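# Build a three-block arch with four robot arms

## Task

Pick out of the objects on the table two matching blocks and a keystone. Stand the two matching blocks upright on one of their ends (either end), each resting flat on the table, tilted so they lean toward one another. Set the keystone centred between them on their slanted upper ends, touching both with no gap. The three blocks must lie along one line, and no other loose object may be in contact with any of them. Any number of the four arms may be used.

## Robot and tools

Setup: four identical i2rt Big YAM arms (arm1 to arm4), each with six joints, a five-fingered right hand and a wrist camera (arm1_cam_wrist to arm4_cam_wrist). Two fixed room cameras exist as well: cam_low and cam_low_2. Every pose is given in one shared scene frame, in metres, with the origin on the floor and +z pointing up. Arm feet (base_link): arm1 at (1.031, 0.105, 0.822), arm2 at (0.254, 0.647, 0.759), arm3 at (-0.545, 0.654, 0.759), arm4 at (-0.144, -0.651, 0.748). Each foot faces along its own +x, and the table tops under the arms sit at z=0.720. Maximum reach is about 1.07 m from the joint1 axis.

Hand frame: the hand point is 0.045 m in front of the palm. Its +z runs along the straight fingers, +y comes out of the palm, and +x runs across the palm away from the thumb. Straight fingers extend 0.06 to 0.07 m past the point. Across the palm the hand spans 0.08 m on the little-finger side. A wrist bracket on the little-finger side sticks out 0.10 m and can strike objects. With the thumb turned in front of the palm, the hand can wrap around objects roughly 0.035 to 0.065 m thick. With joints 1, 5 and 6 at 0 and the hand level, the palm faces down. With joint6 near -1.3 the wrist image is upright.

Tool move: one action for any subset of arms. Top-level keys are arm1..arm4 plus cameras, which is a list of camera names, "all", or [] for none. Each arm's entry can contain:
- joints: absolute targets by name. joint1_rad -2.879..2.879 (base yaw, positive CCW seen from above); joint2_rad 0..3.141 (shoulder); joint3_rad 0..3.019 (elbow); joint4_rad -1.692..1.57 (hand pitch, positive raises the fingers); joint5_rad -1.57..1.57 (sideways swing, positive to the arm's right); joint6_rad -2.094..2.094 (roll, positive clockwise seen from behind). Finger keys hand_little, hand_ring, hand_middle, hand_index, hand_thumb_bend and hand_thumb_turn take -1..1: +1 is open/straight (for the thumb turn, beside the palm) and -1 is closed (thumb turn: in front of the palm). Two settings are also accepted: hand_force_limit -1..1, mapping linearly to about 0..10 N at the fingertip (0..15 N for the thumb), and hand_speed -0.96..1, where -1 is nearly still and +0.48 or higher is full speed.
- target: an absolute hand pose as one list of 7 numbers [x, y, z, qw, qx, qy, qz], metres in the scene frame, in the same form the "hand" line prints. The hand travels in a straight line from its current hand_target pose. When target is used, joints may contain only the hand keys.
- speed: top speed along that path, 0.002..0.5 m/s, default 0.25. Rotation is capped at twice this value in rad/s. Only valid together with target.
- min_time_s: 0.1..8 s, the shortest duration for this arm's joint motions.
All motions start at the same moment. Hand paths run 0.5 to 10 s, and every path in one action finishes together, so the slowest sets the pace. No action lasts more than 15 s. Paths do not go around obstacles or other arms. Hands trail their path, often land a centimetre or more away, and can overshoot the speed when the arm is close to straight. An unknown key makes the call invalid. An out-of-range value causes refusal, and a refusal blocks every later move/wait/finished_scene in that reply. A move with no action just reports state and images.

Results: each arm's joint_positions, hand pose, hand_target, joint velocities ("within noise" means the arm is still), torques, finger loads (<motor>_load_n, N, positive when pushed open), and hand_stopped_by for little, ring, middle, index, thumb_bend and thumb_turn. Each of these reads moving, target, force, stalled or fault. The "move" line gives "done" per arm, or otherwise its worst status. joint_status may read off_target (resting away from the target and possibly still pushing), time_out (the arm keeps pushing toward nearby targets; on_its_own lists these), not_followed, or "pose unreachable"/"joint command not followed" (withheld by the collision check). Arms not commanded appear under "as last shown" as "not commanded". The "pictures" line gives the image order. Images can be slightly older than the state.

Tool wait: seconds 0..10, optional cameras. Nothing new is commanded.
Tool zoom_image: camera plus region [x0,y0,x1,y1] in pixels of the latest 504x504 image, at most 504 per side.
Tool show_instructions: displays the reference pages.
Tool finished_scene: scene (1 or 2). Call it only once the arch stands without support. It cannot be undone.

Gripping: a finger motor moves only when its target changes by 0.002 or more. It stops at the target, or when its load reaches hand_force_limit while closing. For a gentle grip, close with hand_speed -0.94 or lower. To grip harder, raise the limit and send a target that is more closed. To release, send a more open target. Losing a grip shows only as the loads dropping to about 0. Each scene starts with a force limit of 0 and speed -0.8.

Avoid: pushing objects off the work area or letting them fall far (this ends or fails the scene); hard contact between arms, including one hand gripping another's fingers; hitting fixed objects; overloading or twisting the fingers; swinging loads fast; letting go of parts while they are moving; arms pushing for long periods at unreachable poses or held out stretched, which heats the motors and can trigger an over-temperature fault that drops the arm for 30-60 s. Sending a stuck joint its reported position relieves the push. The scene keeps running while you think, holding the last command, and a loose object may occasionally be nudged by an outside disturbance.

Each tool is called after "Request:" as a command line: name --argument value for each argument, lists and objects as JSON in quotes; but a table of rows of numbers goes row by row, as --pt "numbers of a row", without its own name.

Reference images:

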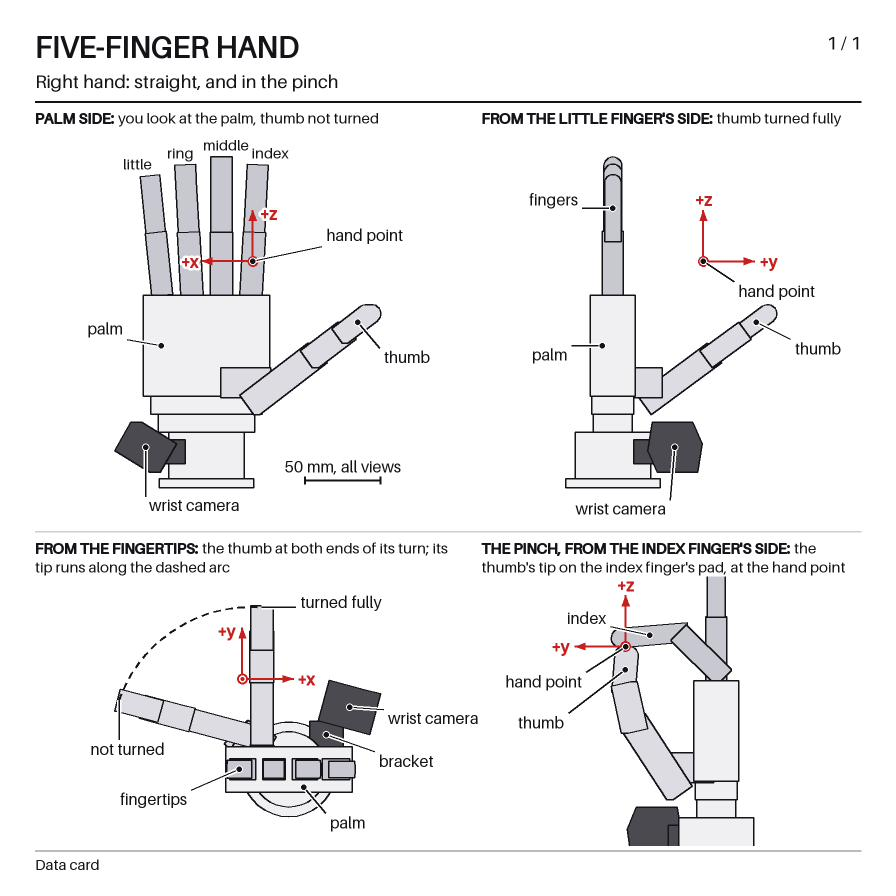

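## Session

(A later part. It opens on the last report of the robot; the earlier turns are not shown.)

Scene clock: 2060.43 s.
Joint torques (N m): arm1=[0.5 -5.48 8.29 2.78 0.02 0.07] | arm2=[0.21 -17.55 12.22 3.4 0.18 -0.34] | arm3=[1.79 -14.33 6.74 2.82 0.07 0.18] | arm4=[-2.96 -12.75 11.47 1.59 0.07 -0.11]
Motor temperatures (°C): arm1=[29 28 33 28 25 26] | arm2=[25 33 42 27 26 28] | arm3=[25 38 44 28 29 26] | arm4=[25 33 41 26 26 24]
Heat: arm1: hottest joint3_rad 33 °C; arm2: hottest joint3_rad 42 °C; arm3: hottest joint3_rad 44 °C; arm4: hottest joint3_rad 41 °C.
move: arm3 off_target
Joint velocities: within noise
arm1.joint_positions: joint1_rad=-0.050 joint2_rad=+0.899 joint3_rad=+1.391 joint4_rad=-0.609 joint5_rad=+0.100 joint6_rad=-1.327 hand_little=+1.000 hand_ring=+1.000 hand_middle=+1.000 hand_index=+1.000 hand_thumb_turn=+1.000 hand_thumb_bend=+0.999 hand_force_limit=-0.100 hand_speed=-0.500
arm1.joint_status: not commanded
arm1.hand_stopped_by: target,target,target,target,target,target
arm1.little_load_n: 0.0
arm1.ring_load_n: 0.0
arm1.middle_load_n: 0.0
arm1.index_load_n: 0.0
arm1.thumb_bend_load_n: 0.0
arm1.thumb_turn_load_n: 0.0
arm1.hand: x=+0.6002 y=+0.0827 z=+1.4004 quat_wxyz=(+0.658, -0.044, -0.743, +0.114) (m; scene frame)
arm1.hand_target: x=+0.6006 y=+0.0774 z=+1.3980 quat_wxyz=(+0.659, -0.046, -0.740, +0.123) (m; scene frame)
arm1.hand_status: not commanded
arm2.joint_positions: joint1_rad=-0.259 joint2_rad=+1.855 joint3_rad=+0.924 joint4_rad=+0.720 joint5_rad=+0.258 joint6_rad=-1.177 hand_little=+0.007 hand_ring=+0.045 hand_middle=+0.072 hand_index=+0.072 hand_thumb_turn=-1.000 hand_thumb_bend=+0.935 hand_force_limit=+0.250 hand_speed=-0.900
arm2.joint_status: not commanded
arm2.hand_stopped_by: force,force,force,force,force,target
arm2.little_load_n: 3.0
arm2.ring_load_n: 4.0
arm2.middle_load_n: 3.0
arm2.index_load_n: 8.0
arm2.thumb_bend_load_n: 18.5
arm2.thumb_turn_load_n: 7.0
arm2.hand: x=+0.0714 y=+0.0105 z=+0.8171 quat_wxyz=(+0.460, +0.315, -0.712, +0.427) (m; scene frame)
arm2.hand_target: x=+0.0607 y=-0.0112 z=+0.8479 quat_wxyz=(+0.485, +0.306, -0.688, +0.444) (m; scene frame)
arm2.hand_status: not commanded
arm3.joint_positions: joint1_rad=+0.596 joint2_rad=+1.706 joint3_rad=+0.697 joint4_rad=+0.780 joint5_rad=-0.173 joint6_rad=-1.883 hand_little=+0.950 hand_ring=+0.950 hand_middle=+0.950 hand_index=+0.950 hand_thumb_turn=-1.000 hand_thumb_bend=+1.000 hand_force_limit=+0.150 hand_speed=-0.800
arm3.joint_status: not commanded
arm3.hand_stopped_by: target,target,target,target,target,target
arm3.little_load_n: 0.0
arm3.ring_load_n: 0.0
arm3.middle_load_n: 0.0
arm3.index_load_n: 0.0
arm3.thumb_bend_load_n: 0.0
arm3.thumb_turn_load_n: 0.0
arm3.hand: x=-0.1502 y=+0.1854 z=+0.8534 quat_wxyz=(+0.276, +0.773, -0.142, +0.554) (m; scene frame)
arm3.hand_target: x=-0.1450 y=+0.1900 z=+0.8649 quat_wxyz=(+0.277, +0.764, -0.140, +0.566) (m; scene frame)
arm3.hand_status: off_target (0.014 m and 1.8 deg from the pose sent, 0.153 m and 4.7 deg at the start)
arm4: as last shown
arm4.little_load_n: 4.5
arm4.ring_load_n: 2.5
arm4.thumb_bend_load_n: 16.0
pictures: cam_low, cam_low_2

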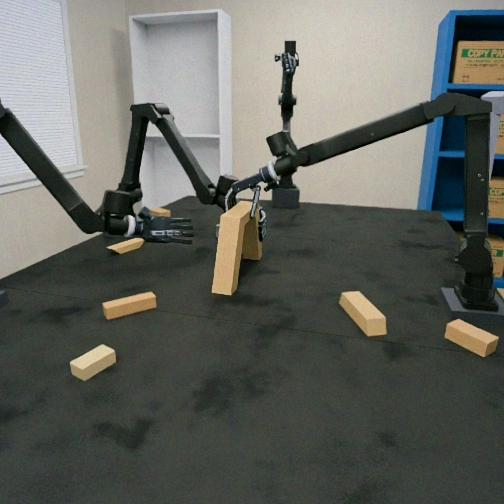

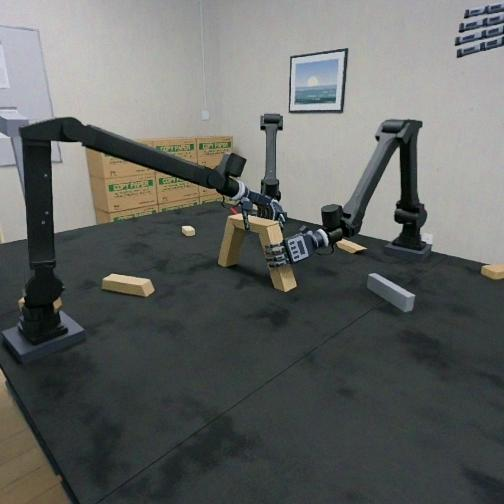

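Request:
move --arm2 '{"joints":{"hand_speed":-0.93,"hand_little":0.07,"hand_ring":0.105,"hand_middle":0.13,"hand_index":0.13,"hand_thumb_bend":0.965}}' --arm3 '{"target":[-0.25,0.26,0.92,0.2769,0.7637,-0.14,0.5662],"speed":0.1}' --cameras '["cam_low_2","cam_low"]'

Request:
zoom_image --camera "cam_low_2" --region '[210, 190, 310, 300]'

Request:
zoom_image --camera "cam_low" --region '[195, 180, 275, 300]'

Scene clock: 2070.80 s.
Joint torques (N m): arm1=[0.5 -5.48 8.29 2.78 0.02 0.07] | arm2=[1.2 -17.44 12.1 3.06 0.14 -0.21] | arm3=[0.09 -7.41 8.14 1.73 -0.12 -0.07] | arm4=[-3.02 -12.81 11.44 1.58 0.06 -0.11]
Motor temperatures (°C): arm1=[29 28 33 28 25 26] | arm2=[25 33 42 27 26 28] | arm3=[25 38 43 28 29 26] | arm4=[25 33 41 26 26 24]
Heat: arm1: hottest joint3_rad 33 °C; arm2: hottest joint3_rad 42 °C; arm3: hottest joint3_rad 43 °C; arm4: hottest joint3_rad 41 °C.
move: arm2 done; arm3 done
Joint velocities: within noise
arm1, arm4: as last shown
arm2.joint_positions: joint1_rad=-0.261 joint2_rad=+1.855 joint3_rad=+0.926 joint4_rad=+0.731 joint5_rad=+0.260 joint6_rad=-1.190 hand_little=+0.070 hand_ring=+0.106 hand_middle=+0.130 hand_index=+0.130 hand_thumb_turn=-1.000 hand_thumb_bend=+0.967 hand_force_limit=+0.250 hand_speed=-0.930
arm2.joint_status: all done
arm2.hand_stopped_by: target,target,target,target,target,target
arm2.little_load_n: 0.0
arm2.ring_load_n: 0.0
arm2.middle_load_n: 0.0
arm2.index_load_n: 0.0
arm2.thumb_bend_load_n: 1.5
arm2.thumb_turn_load_n: 1.5
arm2.hand: x=+0.0688 y=+0.0091 z=+0.8214 quat_wxyz=(+0.467, +0.316, -0.707, +0.427) (m; scene frame)
arm2.hand_target: x=+0.0606 y=-0.0112 z=+0.8479 quat_wxyz=(+0.485, +0.306, -0.688, +0.444) (m; scene frame)
arm2.hand_status: not commanded
arm3.joint_positions: joint1_rad=+0.525 joint2_rad=+1.237 joint3_rad=+0.414 joint4_rad=+0.621 joint5_rad=-0.262 joint6_rad=-1.883 hand_little=+0.950 hand_ring=+0.950 hand_middle=+0.950 hand_index=+0.950 hand_thumb_turn=-1.000 hand_thumb_bend=+1.000 hand_force_limit=+0.150 hand_speed=-0.800
arm3.joint_status: not commanded
arm3.hand_stopped_by: target,target,target,target,target,target
arm3.little_load_n: 0.0
arm3.ring_load_n: 0.0
arm3.middle_load_n: 0.0
arm3.index_load_n: 0.0
arm3.thumb_bend_load_n: 0.0
arm3.thumb_turn_load_n: 0.0
arm3.hand: x=-0.2438 y=+0.2618 z=+0.9183 quat_wxyz=(+0.272, +0.764, -0.138, +0.568) (m; scene frame)
arm3.hand_target: x=-0.2500 y=+0.2600 z=+0.9198 quat_wxyz=(+0.277, +0.764, -0.140, +0.566) (m; scene frame)
arm3.hand_status: done (0.007 m and 0.6 deg from the pose sent, 0.141 m and 1.8 deg at the start)
arm4.little_load_n: 4.0
arm4.thumb_bend_load_n: 16.5
pictures: cam_low, cam_low_2

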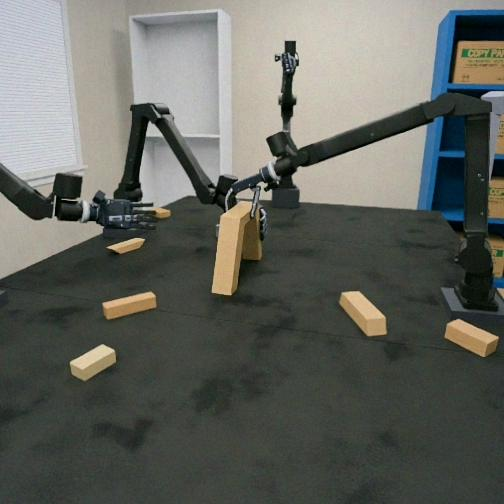

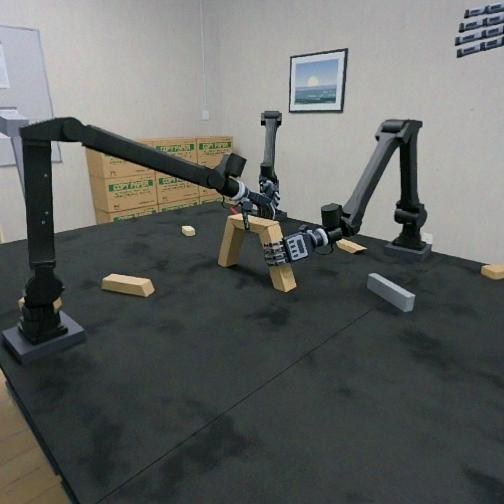

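Scaled by 4.582 from the camera's 504x504 image, which has a finer 720x720 frame.

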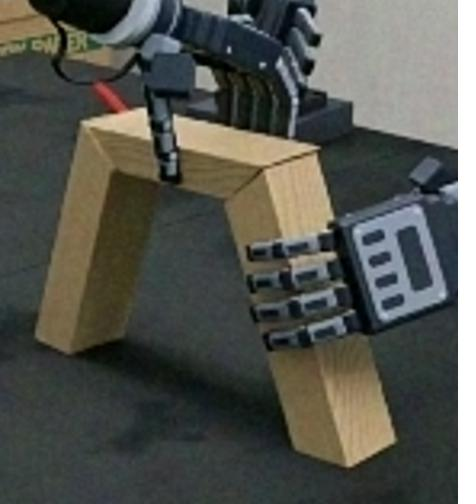

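Scaled by 4.200 from the camera's 504x504 image, which has a finer 720x720 frame.

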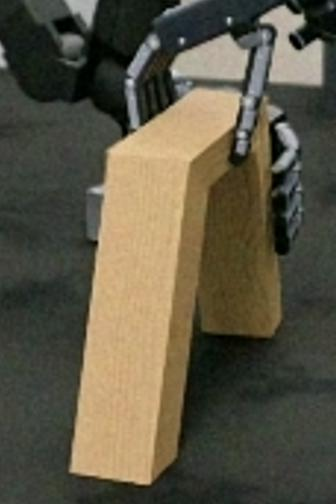

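Request:
zoom_image --camera "cam_low_2" --region '[240, 200, 300, 260]'

Request:
move --cameras '["arm1_cam_wrist"]'

Request:
zoom_image --camera "arm1_cam_wrist" --region '[200, 200, 300, 380]'

Scaled by 8.400 from the camera's 504x504 image, which has a finer 720x720 frame.

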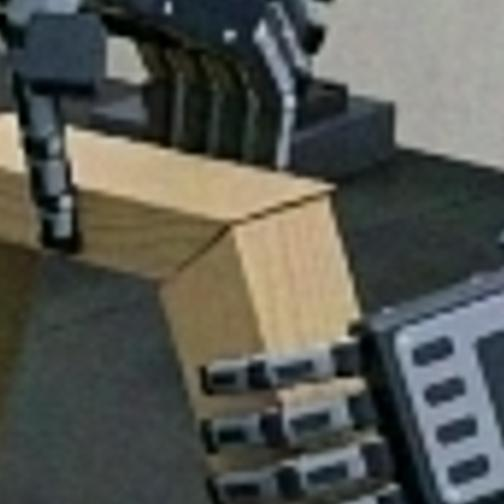

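Scene clock: 2078.50 s.
Joint torques (N m): arm1=[0.5 -5.48 8.28 2.78 0.02 0.07] | arm2=[0.56 -17.9 12 3 0.13 -0.24] | arm3=[0.09 -7.59 8.1 1.73 -0.14 -0.03] | arm4=[-2.96 -12.75 11.47 1.57 0.06 -0.11]
Motor temperatures (°C): arm1=[29 28 33 28 25 26] | arm2=[25 33 42 27 26 28] | arm3=[25 37 43 28 29 26] | arm4=[25 33 41 26 26 24]
Heat: arm1: hottest joint3_rad 33 °C; arm2: hottest joint3_rad 42 °C; arm3: hottest joint3_rad 43 °C; arm4: hottest joint3_rad 41 °C.
Joint velocities: within noise
arm1.joint_positions: joint1_rad=-0.050 joint2_rad=+0.899 joint3_rad=+1.391 joint4_rad=-0.609 joint5_rad=+0.100 joint6_rad=-1.327 hand_little=+1.000 hand_ring=+1.000 hand_middle=+1.000 hand_index=+1.000 hand_thumb_turn=+1.000 hand_thumb_bend=+0.999 hand_force_limit=-0.100 hand_speed=-0.500
arm1.joint_status: not commanded
arm1.hand_stopped_by: target,target,target,target,target,target
arm1.little_load_n: 0.0
arm1.ring_load_n: 0.0
arm1.middle_load_n: 0.0
arm1.index_load_n: 0.0
arm1.thumb_bend_load_n: 0.0
arm1.thumb_turn_load_n: 0.0
arm1.hand: x=+0.6002 y=+0.0827 z=+1.4004 quat_wxyz=(+0.658, -0.044, -0.743, +0.114) (m; scene frame)
arm1.hand_target: x=+0.6006 y=+0.0774 z=+1.3980 quat_wxyz=(+0.659, -0.046, -0.740, +0.123) (m; scene frame)
arm1.hand_status: not commanded
arm2.joint_positions: joint1_rad=-0.261 joint2_rad=+1.855 joint3_rad=+0.926 joint4_rad=+0.731 joint5_rad=+0.260 joint6_rad=-1.190 hand_little=+0.070 hand_ring=+0.106 hand_middle=+0.130 hand_index=+0.130 hand_thumb_turn=-1.000 hand_thumb_bend=+0.967 hand_force_limit=+0.250 hand_speed=-0.930
arm2.joint_status: all done
arm2.hand_stopped_by: target,target,target,target,target,target
arm2.little_load_n: -0.5
arm2.ring_load_n: 0.0
arm2.middle_load_n: 0.0
arm2.index_load_n: 0.0
arm2.thumb_bend_load_n: 1.5
arm2.thumb_turn_load_n: 1.5
arm2.hand: x=+0.0688 y=+0.0091 z=+0.8214 quat_wxyz=(+0.467, +0.316, -0.707, +0.427) (m; scene frame)
arm2.hand_target: x=+0.0606 y=-0.0112 z=+0.8479 quat_wxyz=(+0.485, +0.306, -0.688, +0.444) (m; scene frame)
arm2.hand_status: not commanded
arm3.joint_positions: joint1_rad=+0.525 joint2_rad=+1.237 joint3_rad=+0.414 joint4_rad=+0.621 joint5_rad=-0.262 joint6_rad=-1.883 hand_little=+0.950 hand_ring=+0.950 hand_middle=+0.950 hand_index=+0.950 hand_thumb_turn=-1.000 hand_thumb_bend=+1.000 hand_force_limit=+0.150 hand_speed=-0.800
arm3.joint_status: not commanded
arm3.hand_stopped_by: target,target,target,target,target,target
arm3.little_load_n: 0.0
arm3.ring_load_n: 0.0
arm3.middle_load_n: 0.0
arm3.index_load_n: 0.0
arm3.thumb_bend_load_n: 0.0
arm3.thumb_turn_load_n: 0.0
arm3.hand: x=-0.2438 y=+0.2618 z=+0.9183 quat_wxyz=(+0.272, +0.764, -0.138, +0.568) (m; scene frame)
arm3.hand_target: x=-0.2500 y=+0.2600 z=+0.9198 quat_wxyz=(+0.277, +0.764, -0.140, +0.566) (m; scene frame)
arm3.hand_status: done (0.007 m and 0.6 deg from the pose sent, 0.141 m and 1.8 deg at the start)
arm4.joint_positions: joint1_rad=-0.235 joint2_rad=+1.698 joint3_rad=+1.348 joint4_rad=-0.060 joint5_rad=-0.184 joint6_rad=-0.078 hand_little=-0.003 hand_ring=+0.035 hand_middle=+0.054 hand_index=+0.054 hand_thumb_turn=-1.000 hand_thumb_bend=+0.955 hand_force_limit=+0.100 hand_speed=-0.900
arm4.joint_status: not commanded
arm4.hand_stopped_by: force,force,force,force,target,target
arm4.little_load_n: 4.0
arm4.ring_load_n: 2.0
arm4.middle_load_n: 5.5
arm4.index_load_n: 3.5
arm4.thumb_bend_load_n: 16.0
arm4.thumb_turn_load_n: 4.5
arm4.hand: x=-0.0615 y=+0.0571 z=+0.9523 quat_wxyz=(-0.551, +0.835, -0.001, +0.000) (m; scene frame)
arm4.hand_target: x=-0.0550 y=+0.0587 z=+0.9418 quat_wxyz=(-0.544, +0.839, -0.005, +0.003) (m; scene frame)
arm4.hand_status: not commanded
pictures: arm1_cam_wrist

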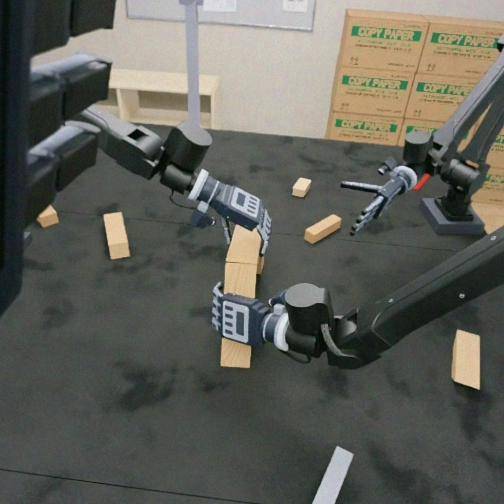

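Scaled by 2.800 from the camera's 504x504 image, which has a finer 720x720 frame.

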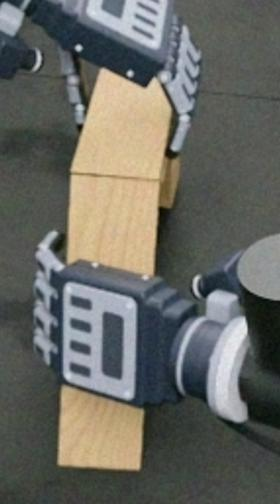

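Request:
move --arm2 '{"target":[0.068,0.005,0.838,0.475,0.311,-0.698,0.437],"speed":0.03,"joints":{"hand_speed":-0.93,"hand_little":0.15,"hand_ring":0.18,"hand_middle":0.2,"hand_index":0.2,"hand_thumb_bend":1.0}}' --cameras '["cam_low_2","arm1_cam_wrist"]'

Request:
zoom_image --camera "cam_low_2" --region '[210, 190, 310, 300]'

Request:
zoom_image --camera "arm1_cam_wrist" --region '[200, 200, 300, 380]'

Scene clock: 2092.00 s.
Joint torques (N m): arm1=[0.5 -5.48 8.28 2.78 0.02 0.07] | arm2=[1.38 -19.43 7.9 2.44 0.21 -0.05] | arm3=[0.5 -7.41 8.18 1.73 -0.15 -0.06] | arm4=[-2.96 -12.75 11.47 1.59 0.07 -0.11]
Motor temperatures (°C): arm1=[29 28 33 28 25 26] | arm2=[25 33 41 27 26 28] | arm3=[25 37 42 28 29 26] | arm4=[25 33 41 26 26 24]
Heat: arm1: hottest joint3_rad 33 °C; arm2: hottest joint3_rad 41 °C; arm3: hottest joint3_rad 42 °C; arm4: hottest joint3_rad 41 °C.
move: arm2 off_target
Joint velocities: within noise
arm1, arm3, arm4: as last shown
arm2.joint_positions: joint1_rad=-0.261 joint2_rad=+1.854 joint3_rad=+0.926 joint4_rad=+0.733 joint5_rad=+0.260 joint6_rad=-1.192 hand_little=+0.150 hand_ring=+0.180 hand_middle=+0.200 hand_index=+0.200 hand_thumb_turn=-1.000 hand_thumb_bend=+1.000 hand_force_limit=+0.250 hand_speed=-0.930
arm2.joint_status: all done
arm2.hand_stopped_by: target,target,target,target,target,target
arm2.little_load_n: 0.0
arm2.ring_load_n: 0.0
arm2.middle_load_n: 0.0
arm2.index_load_n: 0.0
arm2.thumb_bend_load_n: 0.0
arm2.thumb_turn_load_n: 0.0
arm2.hand: x=+0.0687 y=+0.0089 z=+0.8226 quat_wxyz=(+0.468, +0.316, -0.706, +0.428) (m; scene frame)
arm2.hand_target: x=+0.0680 y=+0.0051 z=+0.8379 quat_wxyz=(+0.475, +0.311, -0.698, +0.437) (m; scene frame)
arm2.hand_status: off_target (0.016 m and 1.7 deg from the pose sent, 0.017 m and 1.9 deg at the start)
arm3.thumb_turn_load_n: 0.5
arm4.ring_load_n: 2.5
arm4.index_load_n: 4.0
arm4.thumb_bend_load_n: 16.5
arm4.hand_target: x=-0.0550 y=+0.0587 z=+0.9419 quat_wxyz=(-0.544, +0.839, -0.005, +0.003) (m; scene frame)
pictures: arm1_cam_wrist, cam_low_2

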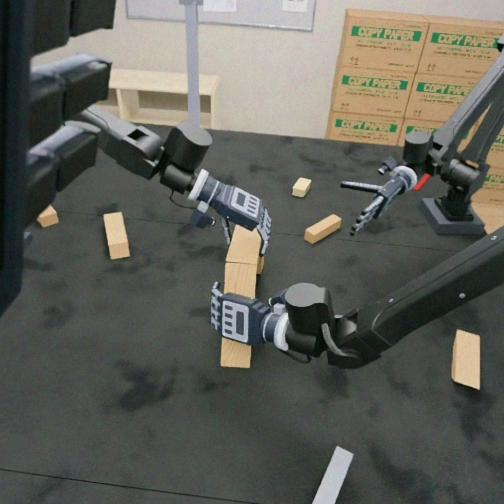

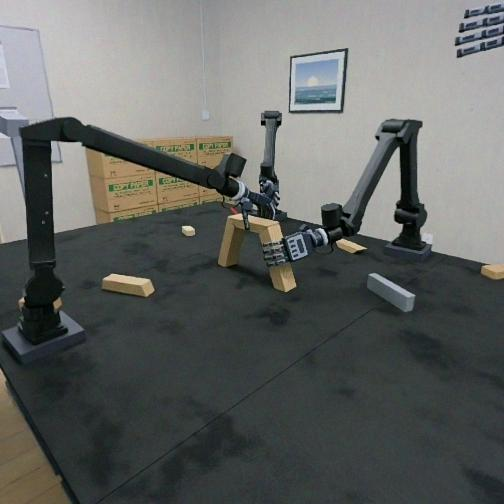

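Scaled by 4.582 from the camera's 504x504 image, which has a finer 720x720 frame.

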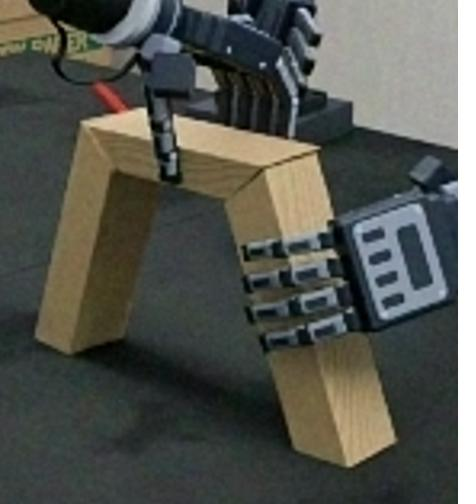

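Scaled by 2.800 from the camera's 504x504 image, which has a finer 720x720 frame.

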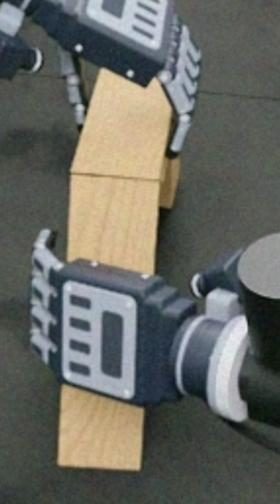

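Request:
move --arm2 '{"joints":{"hand_speed":-0.85,"hand_little":0.95,"hand_ring":0.95,"hand_middle":0.95,"hand_index":0.95}}'

Request:
move --arm2 '{"target":[0.21,0.005,0.9,0.475,0.311,-0.698,0.437],"speed":0.06}' --cameras '["cam_low_2","arm1_cam_wrist","cam_low"]'

Request:
zoom_image --camera "cam_low_2" --region '[210, 190, 310, 300]'

Request:
zoom_image --camera "arm1_cam_wrist" --region '[200, 200, 300, 380]'

Request:
zoom_image --camera "cam_low" --region '[195, 180, 275, 300]'

Scene clock: 2103.60 s.
Joint torques (N m): arm1=[0.5 -5.48 8.29 2.78 0.02 0.07] | arm2=[1.61 -19.78 7.83 2.5 0.2 -0.06] | arm3=[0.09 -7.77 8.2 1.73 -0.13 -0.04] | arm4=[-2.96 -12.75 11.45 1.57 0.07 -0.11]
Motor temperatures (°C): arm1=[29 28 33 28 25 26] | arm2=[25 34 40 27 26 28] | arm3=[25 36 41 28 29 26] | arm4=[25 33 41 26 26 24]
Heat: arm1: hottest joint3_rad 33 °C; arm2: hottest joint3_rad 40 °C; arm3: hottest joint3_rad 41 °C; arm4: hottest joint3_rad 41 °C.
move: arm2 done
Joint velocities: within noise
arm1, arm3, arm4: as last shown
arm2.joint_positions: joint1_rad=-0.261 joint2_rad=+1.854 joint3_rad=+0.926 joint4_rad=+0.733 joint5_rad=+0.260 joint6_rad=-1.192 hand_little=+0.950 hand_ring=+0.950 hand_middle=+0.950 hand_index=+0.950 hand_thumb_turn=-1.000 hand_thumb_bend=+1.000 hand_force_limit=+0.250 hand_speed=-0.850
arm2.joint_status: all done
arm2.hand_stopped_by: target,target,target,target,target,target
arm2.little_load_n: 0.0
arm2.ring_load_n: 0.0
arm2.middle_load_n: 0.0
arm2.index_load_n: 0.0
arm2.thumb_bend_load_n: 0.0
arm2.thumb_turn_load_n: 0.5
arm2.hand: x=+0.0687 y=+0.0089 z=+0.8226 quat_wxyz=(+0.468, +0.316, -0.706, +0.428) (m; scene frame)
arm2.hand_target: x=+0.0680 y=+0.0051 z=+0.8378 quat_wxyz=(+0.475, +0.311, -0.698, +0.437) (m; scene frame)
arm2.hand_status: not commanded
arm3.thumb_turn_load_n: 0.0
arm4.index_load_n: 3.5
arm4.thumb_bend_load_n: 16.0
pictures: none

Scene clock: 2106.83 s.
Joint torques (N m): arm1=[0.5 -5.48 8.28 2.78 0.02 0.07] | arm2=[1.96 -18.2 11.99 1.55 0.3 0.04] | arm3=[0.03 -7.36 8.16 1.8 -0.14 -0.03] | arm4=[-3.02 -12.92 11.48 1.57 0.04 -0.12]
Motor temperatures (°C): arm1=[29 28 33 28 25 26] | arm2=[25 34 40 27 26 28] | arm3=[25 36 41 28 29 26] | arm4=[25 32 41 26 26 24]
Heat: arm1: hottest joint3_rad 33 °C; arm2: hottest joint3_rad 40 °C; arm3: hottest joint3_rad 41 °C; arm4: hottest joint3_rad 41 °C.
move: arm2 off_target
Joint velocities: within noise
arm1, arm3, arm4: as last shown
arm1.ring_load_n: -0.5
arm2.joint_positions: joint1_rad=+0.021 joint2_rad=+1.715 joint3_rad=+0.926 joint4_rad=+0.558 joint5_rad=+0.540 joint6_rad=-1.152 hand_little=+0.950 hand_ring=+0.950 hand_middle=+0.950 hand_index=+0.950 hand_thumb_turn=-1.000 hand_thumb_bend=+1.000 hand_force_limit=+0.250 hand_speed=-0.850
arm2.joint_status: not commanded
arm2.hand_stopped_by: target,target,target,target,target,target
arm2.little_load_n: -0.5
arm2.ring_load_n: 0.0
arm2.middle_load_n: 0.0
arm2.index_load_n: 0.0
arm2.thumb_bend_load_n: 0.0
arm2.thumb_turn_load_n: 0.0
arm2.hand: x=+0.2045 y=+0.0194 z=+0.8747 quat_wxyz=(+0.473, +0.326, -0.705, +0.417) (m; scene frame)
arm2.hand_target: x=+0.2099 y=+0.0061 z=+0.9002 quat_wxyz=(+0.475, +0.311, -0.698, +0.437) (m; scene frame)
arm2.hand_status: off_target (0.030 m and 2.9 deg from the pose sent, 0.161 m and 1.7 deg at the start)
arm4.joint_positions: joint1_rad=-0.235 joint2_rad=+1.700 joint3_rad=+1.348 joint4_rad=-0.060 joint5_rad=-0.183 joint6_rad=-0.078 hand_little=-0.003 hand_ring=+0.035 hand_middle=+0.054 hand_index=+0.054 hand_thumb_turn=-1.000 hand_thumb_bend=+0.955 hand_force_limit=+0.100 hand_speed=-0.900
arm4.ring_load_n: 2.0
arm4.hand: x=-0.0613 y=+0.0573 z=+0.9512 quat_wxyz=(-0.550, +0.835, -0.001, +0.001) (m; scene frame)
arm4.hand_target: x=-0.0550 y=+0.0587 z=+0.9418 quat_wxyz=(-0.544, +0.839, -0.005, +0.003) (m; scene frame)
pictures: arm1_cam_wrist, cam_low, cam_low_2

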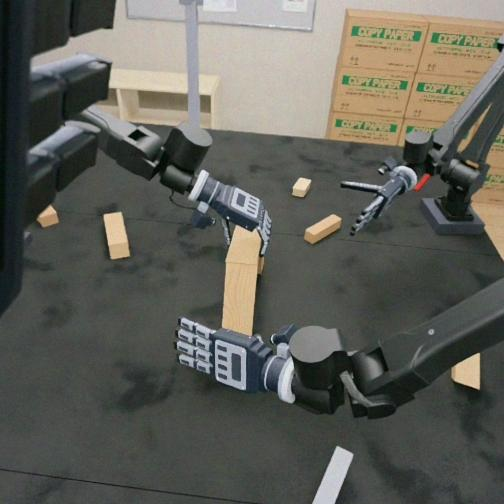

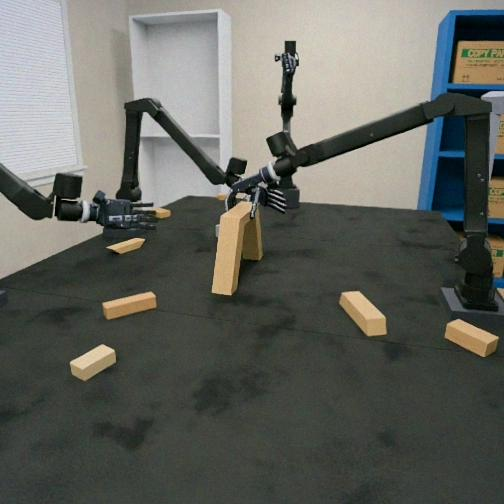

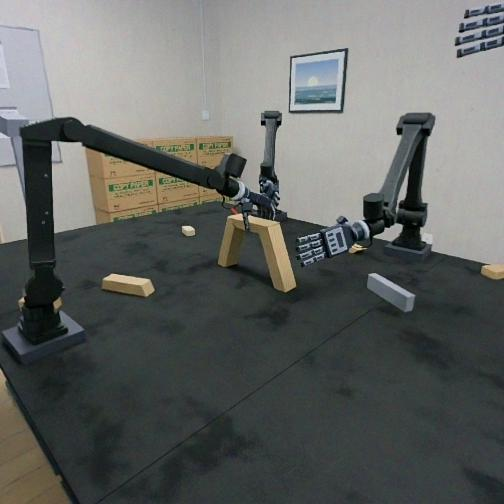

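Scaled by 4.582 from the camera's 504x504 image, which has a finer 720x720 frame.

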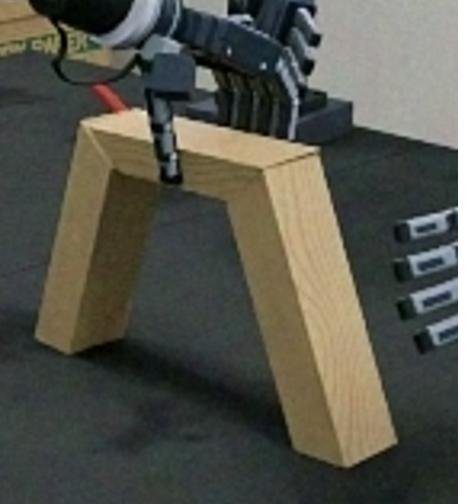

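Scaled by 2.800 from the camera's 504x504 image, which has a finer 720x720 frame.

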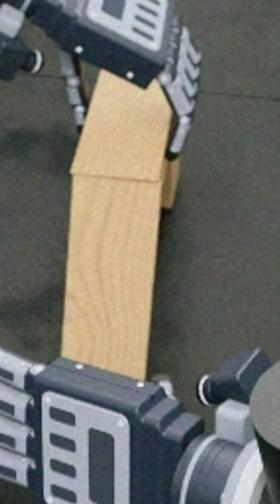

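Scaled by 4.200 from the camera's 504x504 image, which has a finer 720x720 frame.

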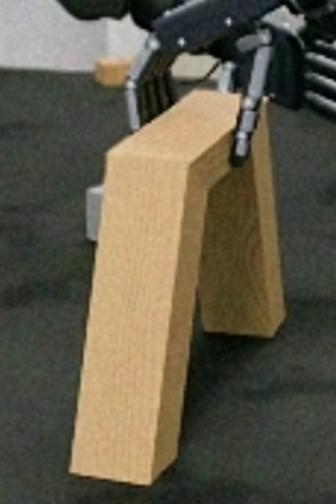

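Request:
move --arm4 '{"target":[-0.0605,0.0575,0.949,-0.548,0.8365,-0.001,0.001],"speed":0.02}'

Request:
move --arm4 '{"joints":{"hand_speed":-0.95,"hand_little":0.04,"hand_ring":0.075,"hand_middle":0.095,"hand_index":0.095,"hand_thumb_bend":0.985}}' --cameras '["cam_low_2","arm1_cam_wrist","cam_low"]'

Request:
zoom_image --camera "cam_low_2" --region '[210, 190, 310, 300]'

Request:
zoom_image --camera "arm1_cam_wrist" --region '[200, 200, 300, 380]'

Request:
zoom_image --camera "cam_low" --region '[195, 180, 275, 300]'

Scene clock: 2120.67 s.
Joint torques (N m): arm1=[0.44 -5.48 8.29 2.8 0.02 0.07] | arm2=[1.26 -18.55 11.79 1.52 0.27 0.08] | arm3=[0.5 -7.82 8.1 1.69 -0.14 -0.06] | arm4=[-2.43 -13.68 11.29 1.5 -0.08 -0.12]
Motor temperatures (°C): arm1=[29 28 33 28 25 26] | arm2=[25 34 40 27 26 28] | arm3=[25 35 41 28 29 26] | arm4=[25 32 41 26 26 24]
Heat: arm1: hottest joint3_rad 33 °C; arm2: hottest joint3_rad 40 °C; arm3: hottest joint3_rad 41 °C; arm4: hottest joint3_rad 41 °C.
move: arm4 done
Joint velocities: within noise
arm1, arm2, arm3: as last shown
arm1.ring_load_n: 0.0
arm2.joint_positions: joint1_rad=+0.021 joint2_rad=+1.715 joint3_rad=+0.926 joint4_rad=+0.558 joint5_rad=+0.540 joint6_rad=-1.151 hand_little=+0.950 hand_ring=+0.950 hand_middle=+0.950 hand_index=+0.950 hand_thumb_turn=-1.000 hand_thumb_bend=+1.000 hand_force_limit=+0.250 hand_speed=-0.850
arm2.little_load_n: 0.0
arm2.hand: x=+0.2046 y=+0.0194 z=+0.8747 quat_wxyz=(+0.472, +0.325, -0.705, +0.417) (m; scene frame)
arm4.joint_positions: joint1_rad=-0.235 joint2_rad=+1.700 joint3_rad=+1.348 joint4_rad=-0.060 joint5_rad=-0.183 joint6_rad=-0.078 hand_little=-0.003 hand_ring=+0.035 hand_middle=+0.054 hand_index=+0.054 hand_thumb_turn=-1.000 hand_thumb_bend=+0.955 hand_force_limit=+0.100 hand_speed=-0.900
arm4.joint_status: not commanded
arm4.hand_stopped_by: force,force,force,force,target,target
arm4.little_load_n: 4.0
arm4.ring_load_n: 2.5
arm4.middle_load_n: 6.0
arm4.index_load_n: 3.5
arm4.thumb_bend_load_n: 16.5
arm4.thumb_turn_load_n: 4.5
arm4.hand: x=-0.0613 y=+0.0573 z=+0.9512 quat_wxyz=(-0.550, +0.835, -0.001, +0.001) (m; scene frame)
arm4.hand_target: x=-0.0605 y=+0.0574 z=+0.9488 quat_wxyz=(-0.548, +0.837, -0.001, +0.001) (m; scene frame)
arm4.hand_status: done (0.002 m and 0.3 deg from the pose sent, 0.003 m and 0.3 deg at the start)
pictures: none

Scene clock: 2121.63 s.
Joint torques (N m): arm1=[0.5 -5.48 8.28 2.78 0.02 0.07] | arm2=[2.14 -18.43 11.95 1.44 0.29 0.04] | arm3=[0.21 -7.59 8.12 1.69 -0.13 -0.05] | arm4=[-2.49 -13.68 11.32 1.48 -0.08 -0.11]
Motor temperatures (°C): arm1=[29 28 33 28 25 26] | arm2=[25 34 40 27 26 28] | arm3=[25 35 41 28 29 26] | arm4=[25 32 41 26 26 24]
Heat: arm1: hottest joint3_rad 33 °C; arm2: hottest joint3_rad 40 °C; arm3: hottest joint3_rad 41 °C; arm4: hottest joint3_rad 41 °C.
move: arm4 done
Joint velocities: within noise
arm1, arm2, arm3: as last shown
arm3.thumb_bend_load_n: 0.5
arm3.thumb_turn_load_n: 0.5
arm4.joint_positions: joint1_rad=-0.235 joint2_rad=+1.700 joint3_rad=+1.348 joint4_rad=-0.060 joint5_rad=-0.183 joint6_rad=-0.078 hand_little=+0.040 hand_ring=+0.076 hand_middle=+0.096 hand_index=+0.096 hand_thumb_turn=-1.000 hand_thumb_bend=+0.986 hand_force_limit=+0.100 hand_speed=-0.950
arm4.joint_status: all done
arm4.hand_stopped_by: target,target,target,target,target,target
arm4.little_load_n: 0.0
arm4.ring_load_n: 0.0
arm4.middle_load_n: 0.0
arm4.index_load_n: 0.0
arm4.thumb_bend_load_n: 0.0
arm4.thumb_turn_load_n: 0.0
arm4.hand: x=-0.0613 y=+0.0573 z=+0.9512 quat_wxyz=(-0.550, +0.835, -0.001, +0.001) (m; scene frame)
arm4.hand_target: x=-0.0605 y=+0.0574 z=+0.9488 quat_wxyz=(-0.548, +0.837, -0.001, +0.001) (m; scene frame)
arm4.hand_status: not commanded
pictures: arm1_cam_wrist, cam_low, cam_low_2

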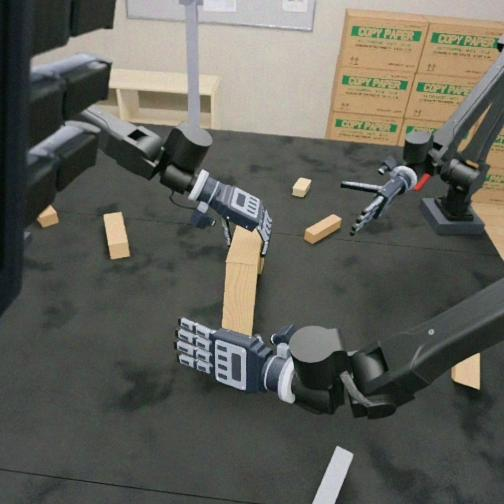

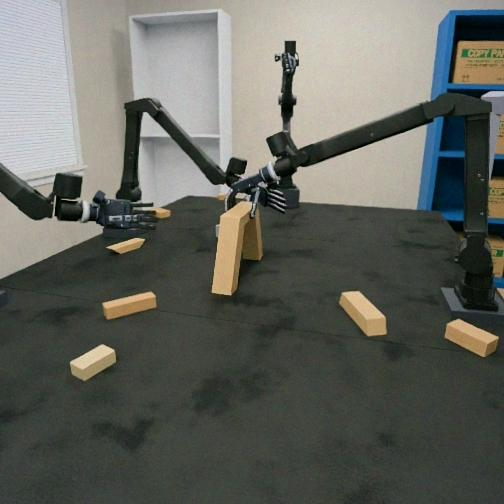

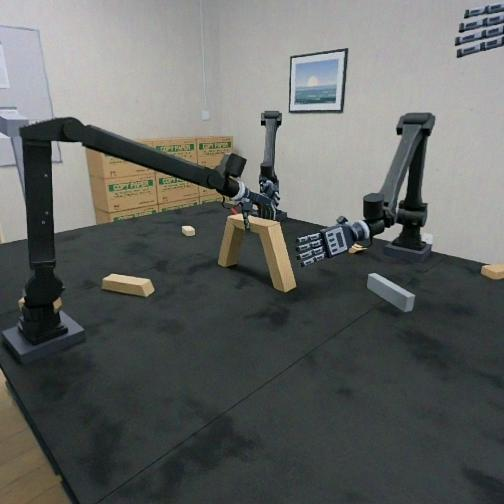

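Scaled by 4.582 from the camera's 504x504 image, which has a finer 720x720 frame.

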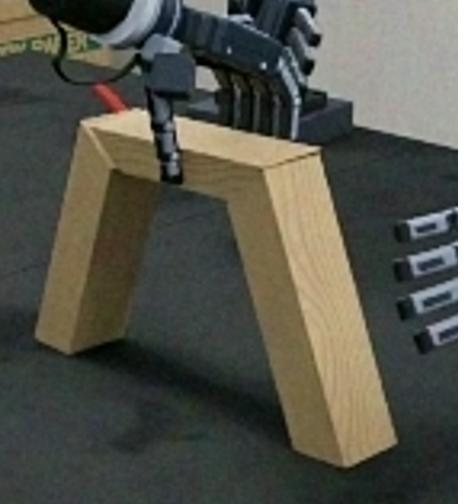

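Scaled by 2.800 from the camera's 504x504 image, which has a finer 720x720 frame.

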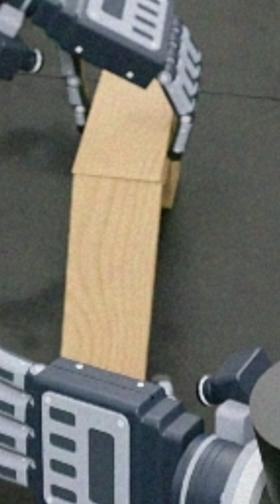

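Scaled by 4.200 from the camera's 504x504 image, which has a finer 720x720 frame.

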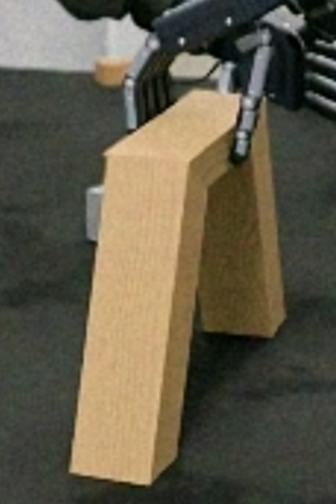

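Request:
move --arm4 '{"joints":{"hand_speed":-0.9,"hand_little":0.9,"hand_ring":0.9,"hand_middle":0.9,"hand_index":0.9,"hand_thumb_bend":1.0}}'

Request:
move --arm4 '{"target":[-0.06,0.035,0.97,-0.548,0.8365,-0.001,0.001],"speed":0.04}' --cameras '["cam_low_2","arm1_cam_wrist","cam_low"]'

Request:
zoom_image --camera "cam_low_2" --region '[210, 190, 310, 300]'

Request:
zoom_image --camera "cam_low" --region '[195, 180, 275, 300]'

Scene clock: 2134.43 s.
Joint torques (N m): arm1=[0.5 -5.48 8.28 2.78 0.02 0.07] | arm2=[1.79 -18.55 11.97 1.46 0.33 0.06] | arm3=[0.09 -7.53 8.14 1.72 -0.13 -0.05] | arm4=[-2.49 -13.68 11.33 1.5 -0.08 -0.12]
Motor temperatures (°C): arm1=[29 28 33 28 25 26] | arm2=[25 34 40 27 26 28] | arm3=[25 35 40 28 29 26] | arm4=[25 31 41 26 26 24]
Heat: arm1: hottest joint3_rad 33 °C; arm2: hottest joint3_rad 40 °C; arm3: hottest joint3_rad 40 °C; arm4: hottest joint3_rad 41 °C.
move: arm4 done
Joint velocities: within noise
arm1, arm2, arm3: as last shown
arm2.thumb_turn_load_n: 0.5
arm3.index_load_n: 0.5
arm3.thumb_bend_load_n: -0.5
arm3.thumb_turn_load_n: 0.0
arm4.joint_positions: joint1_rad=-0.235 joint2_rad=+1.700 joint3_rad=+1.348 joint4_rad=-0.060 joint5_rad=-0.183 joint6_rad=-0.078 hand_little=+0.900 hand_ring=+0.900 hand_middle=+0.900 hand_index=+0.900 hand_thumb_turn=-1.000 hand_thumb_bend=+1.000 hand_force_limit=+0.100 hand_speed=-0.900
arm4.joint_status: all done
arm4.hand_stopped_by: target,target,target,target,target,target
arm4.little_load_n: 0.0
arm4.ring_load_n: 0.0
arm4.middle_load_n: 0.0
arm4.index_load_n: 0.0
arm4.thumb_bend_load_n: 0.0
arm4.thumb_turn_load_n: 0.0
arm4.hand: x=-0.0613 y=+0.0573 z=+0.9512 quat_wxyz=(-0.550, +0.835, -0.001, +0.001) (m; scene frame)
arm4.hand_target: x=-0.0605 y=+0.0574 z=+0.9488 quat_wxyz=(-0.548, +0.837, -0.001, +0.001) (m; scene frame)
arm4.hand_status: not commanded
pictures: none

Scene clock: 2135.73 s.
Joint torques (N m): arm1=[0.5 -5.48 8.29 2.78 0.02 0.07] | arm2=[1.55 -18.02 11.89 1.54 0.32 0.06] | arm3=[0.32 -7.47 8.12 1.78 -0.14 -0.05] | arm4=[-3.14 -14.33 9.96 1.22 -0.17 -0.16]
Motor temperatures (°C): arm1=[29 28 33 28 25 26] | arm2=[25 34 40 27 26 28] | arm3=[25 35 40 28 29 26] | arm4=[25 32 41 26 26 24]
Heat: arm1: hottest joint3_rad 33 °C; arm2: hottest joint3_rad 40 °C; arm3: hottest joint3_rad 40 °C; arm4: hottest joint3_rad 41 °C.
move: arm4 done
Joint velocities: within noise
arm1, arm2, arm3: as last shown
arm3.index_load_n: 0.0
arm3.thumb_bend_load_n: 0.0
arm3.thumb_turn_load_n: 0.5
arm4.joint_positions: joint1_rad=-0.235 joint2_rad=+1.645 joint3_rad=+1.330 joint4_rad=-0.089 joint5_rad=-0.189 joint6_rad=-0.078 hand_little=+0.900 hand_ring=+0.900 hand_middle=+0.900 hand_index=+0.900 hand_thumb_turn=-1.000 hand_thumb_bend=+1.000 hand_force_limit=+0.100 hand_speed=-0.900
arm4.joint_status: not commanded
arm4.hand_stopped_by: target,target,target,target,target,target
arm4.little_load_n: 0.0
arm4.ring_load_n: 0.0
arm4.middle_load_n: 0.0
arm4.index_load_n: 0.0
arm4.thumb_bend_load_n: 0.0
arm4.thumb_turn_load_n: 0.0
arm4.hand: x=-0.0653 y=+0.0431 z=+0.9723 quat_wxyz=(-0.553, +0.833, +0.001, -0.001) (m; scene frame)
arm4.hand_target: x=-0.0600 y=+0.0352 z=+0.9701 quat_wxyz=(-0.548, +0.836, -0.001, +0.001) (m; scene frame)
arm4.hand_status: done (0.010 m and 0.8 deg from the pose sent, 0.029 m and 0.3 deg at the start)
pictures: arm1_cam_wrist, cam_low, cam_low_2

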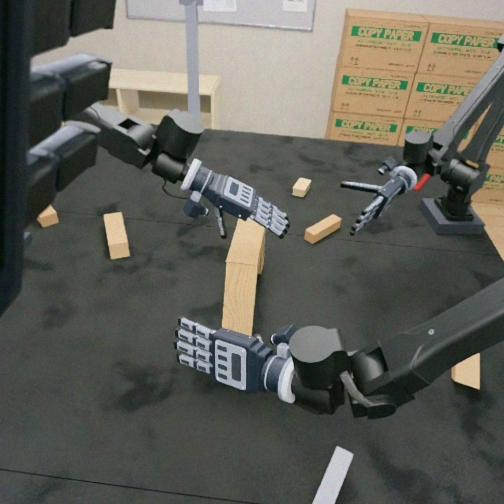

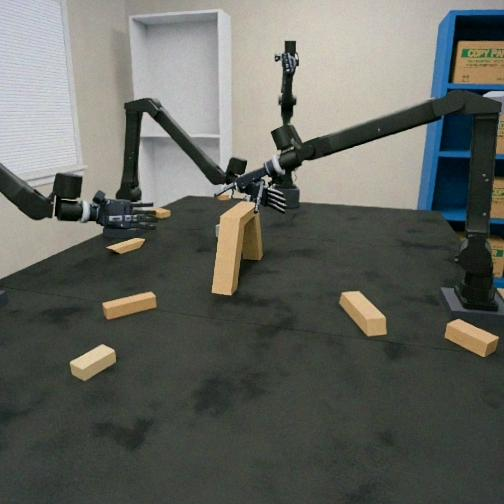

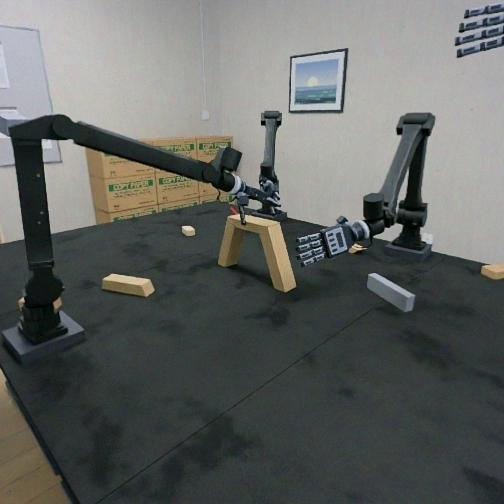

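Scaled by 4.582 from the camera's 504x504 image, which has a finer 720x720 frame.

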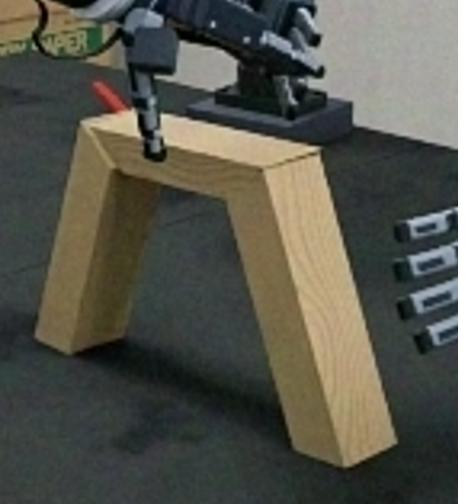

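Scaled by 4.200 from the camera's 504x504 image, which has a finer 720x720 frame.

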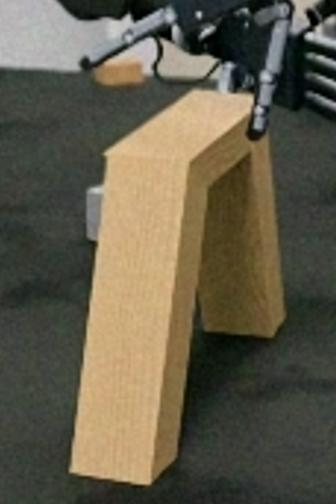

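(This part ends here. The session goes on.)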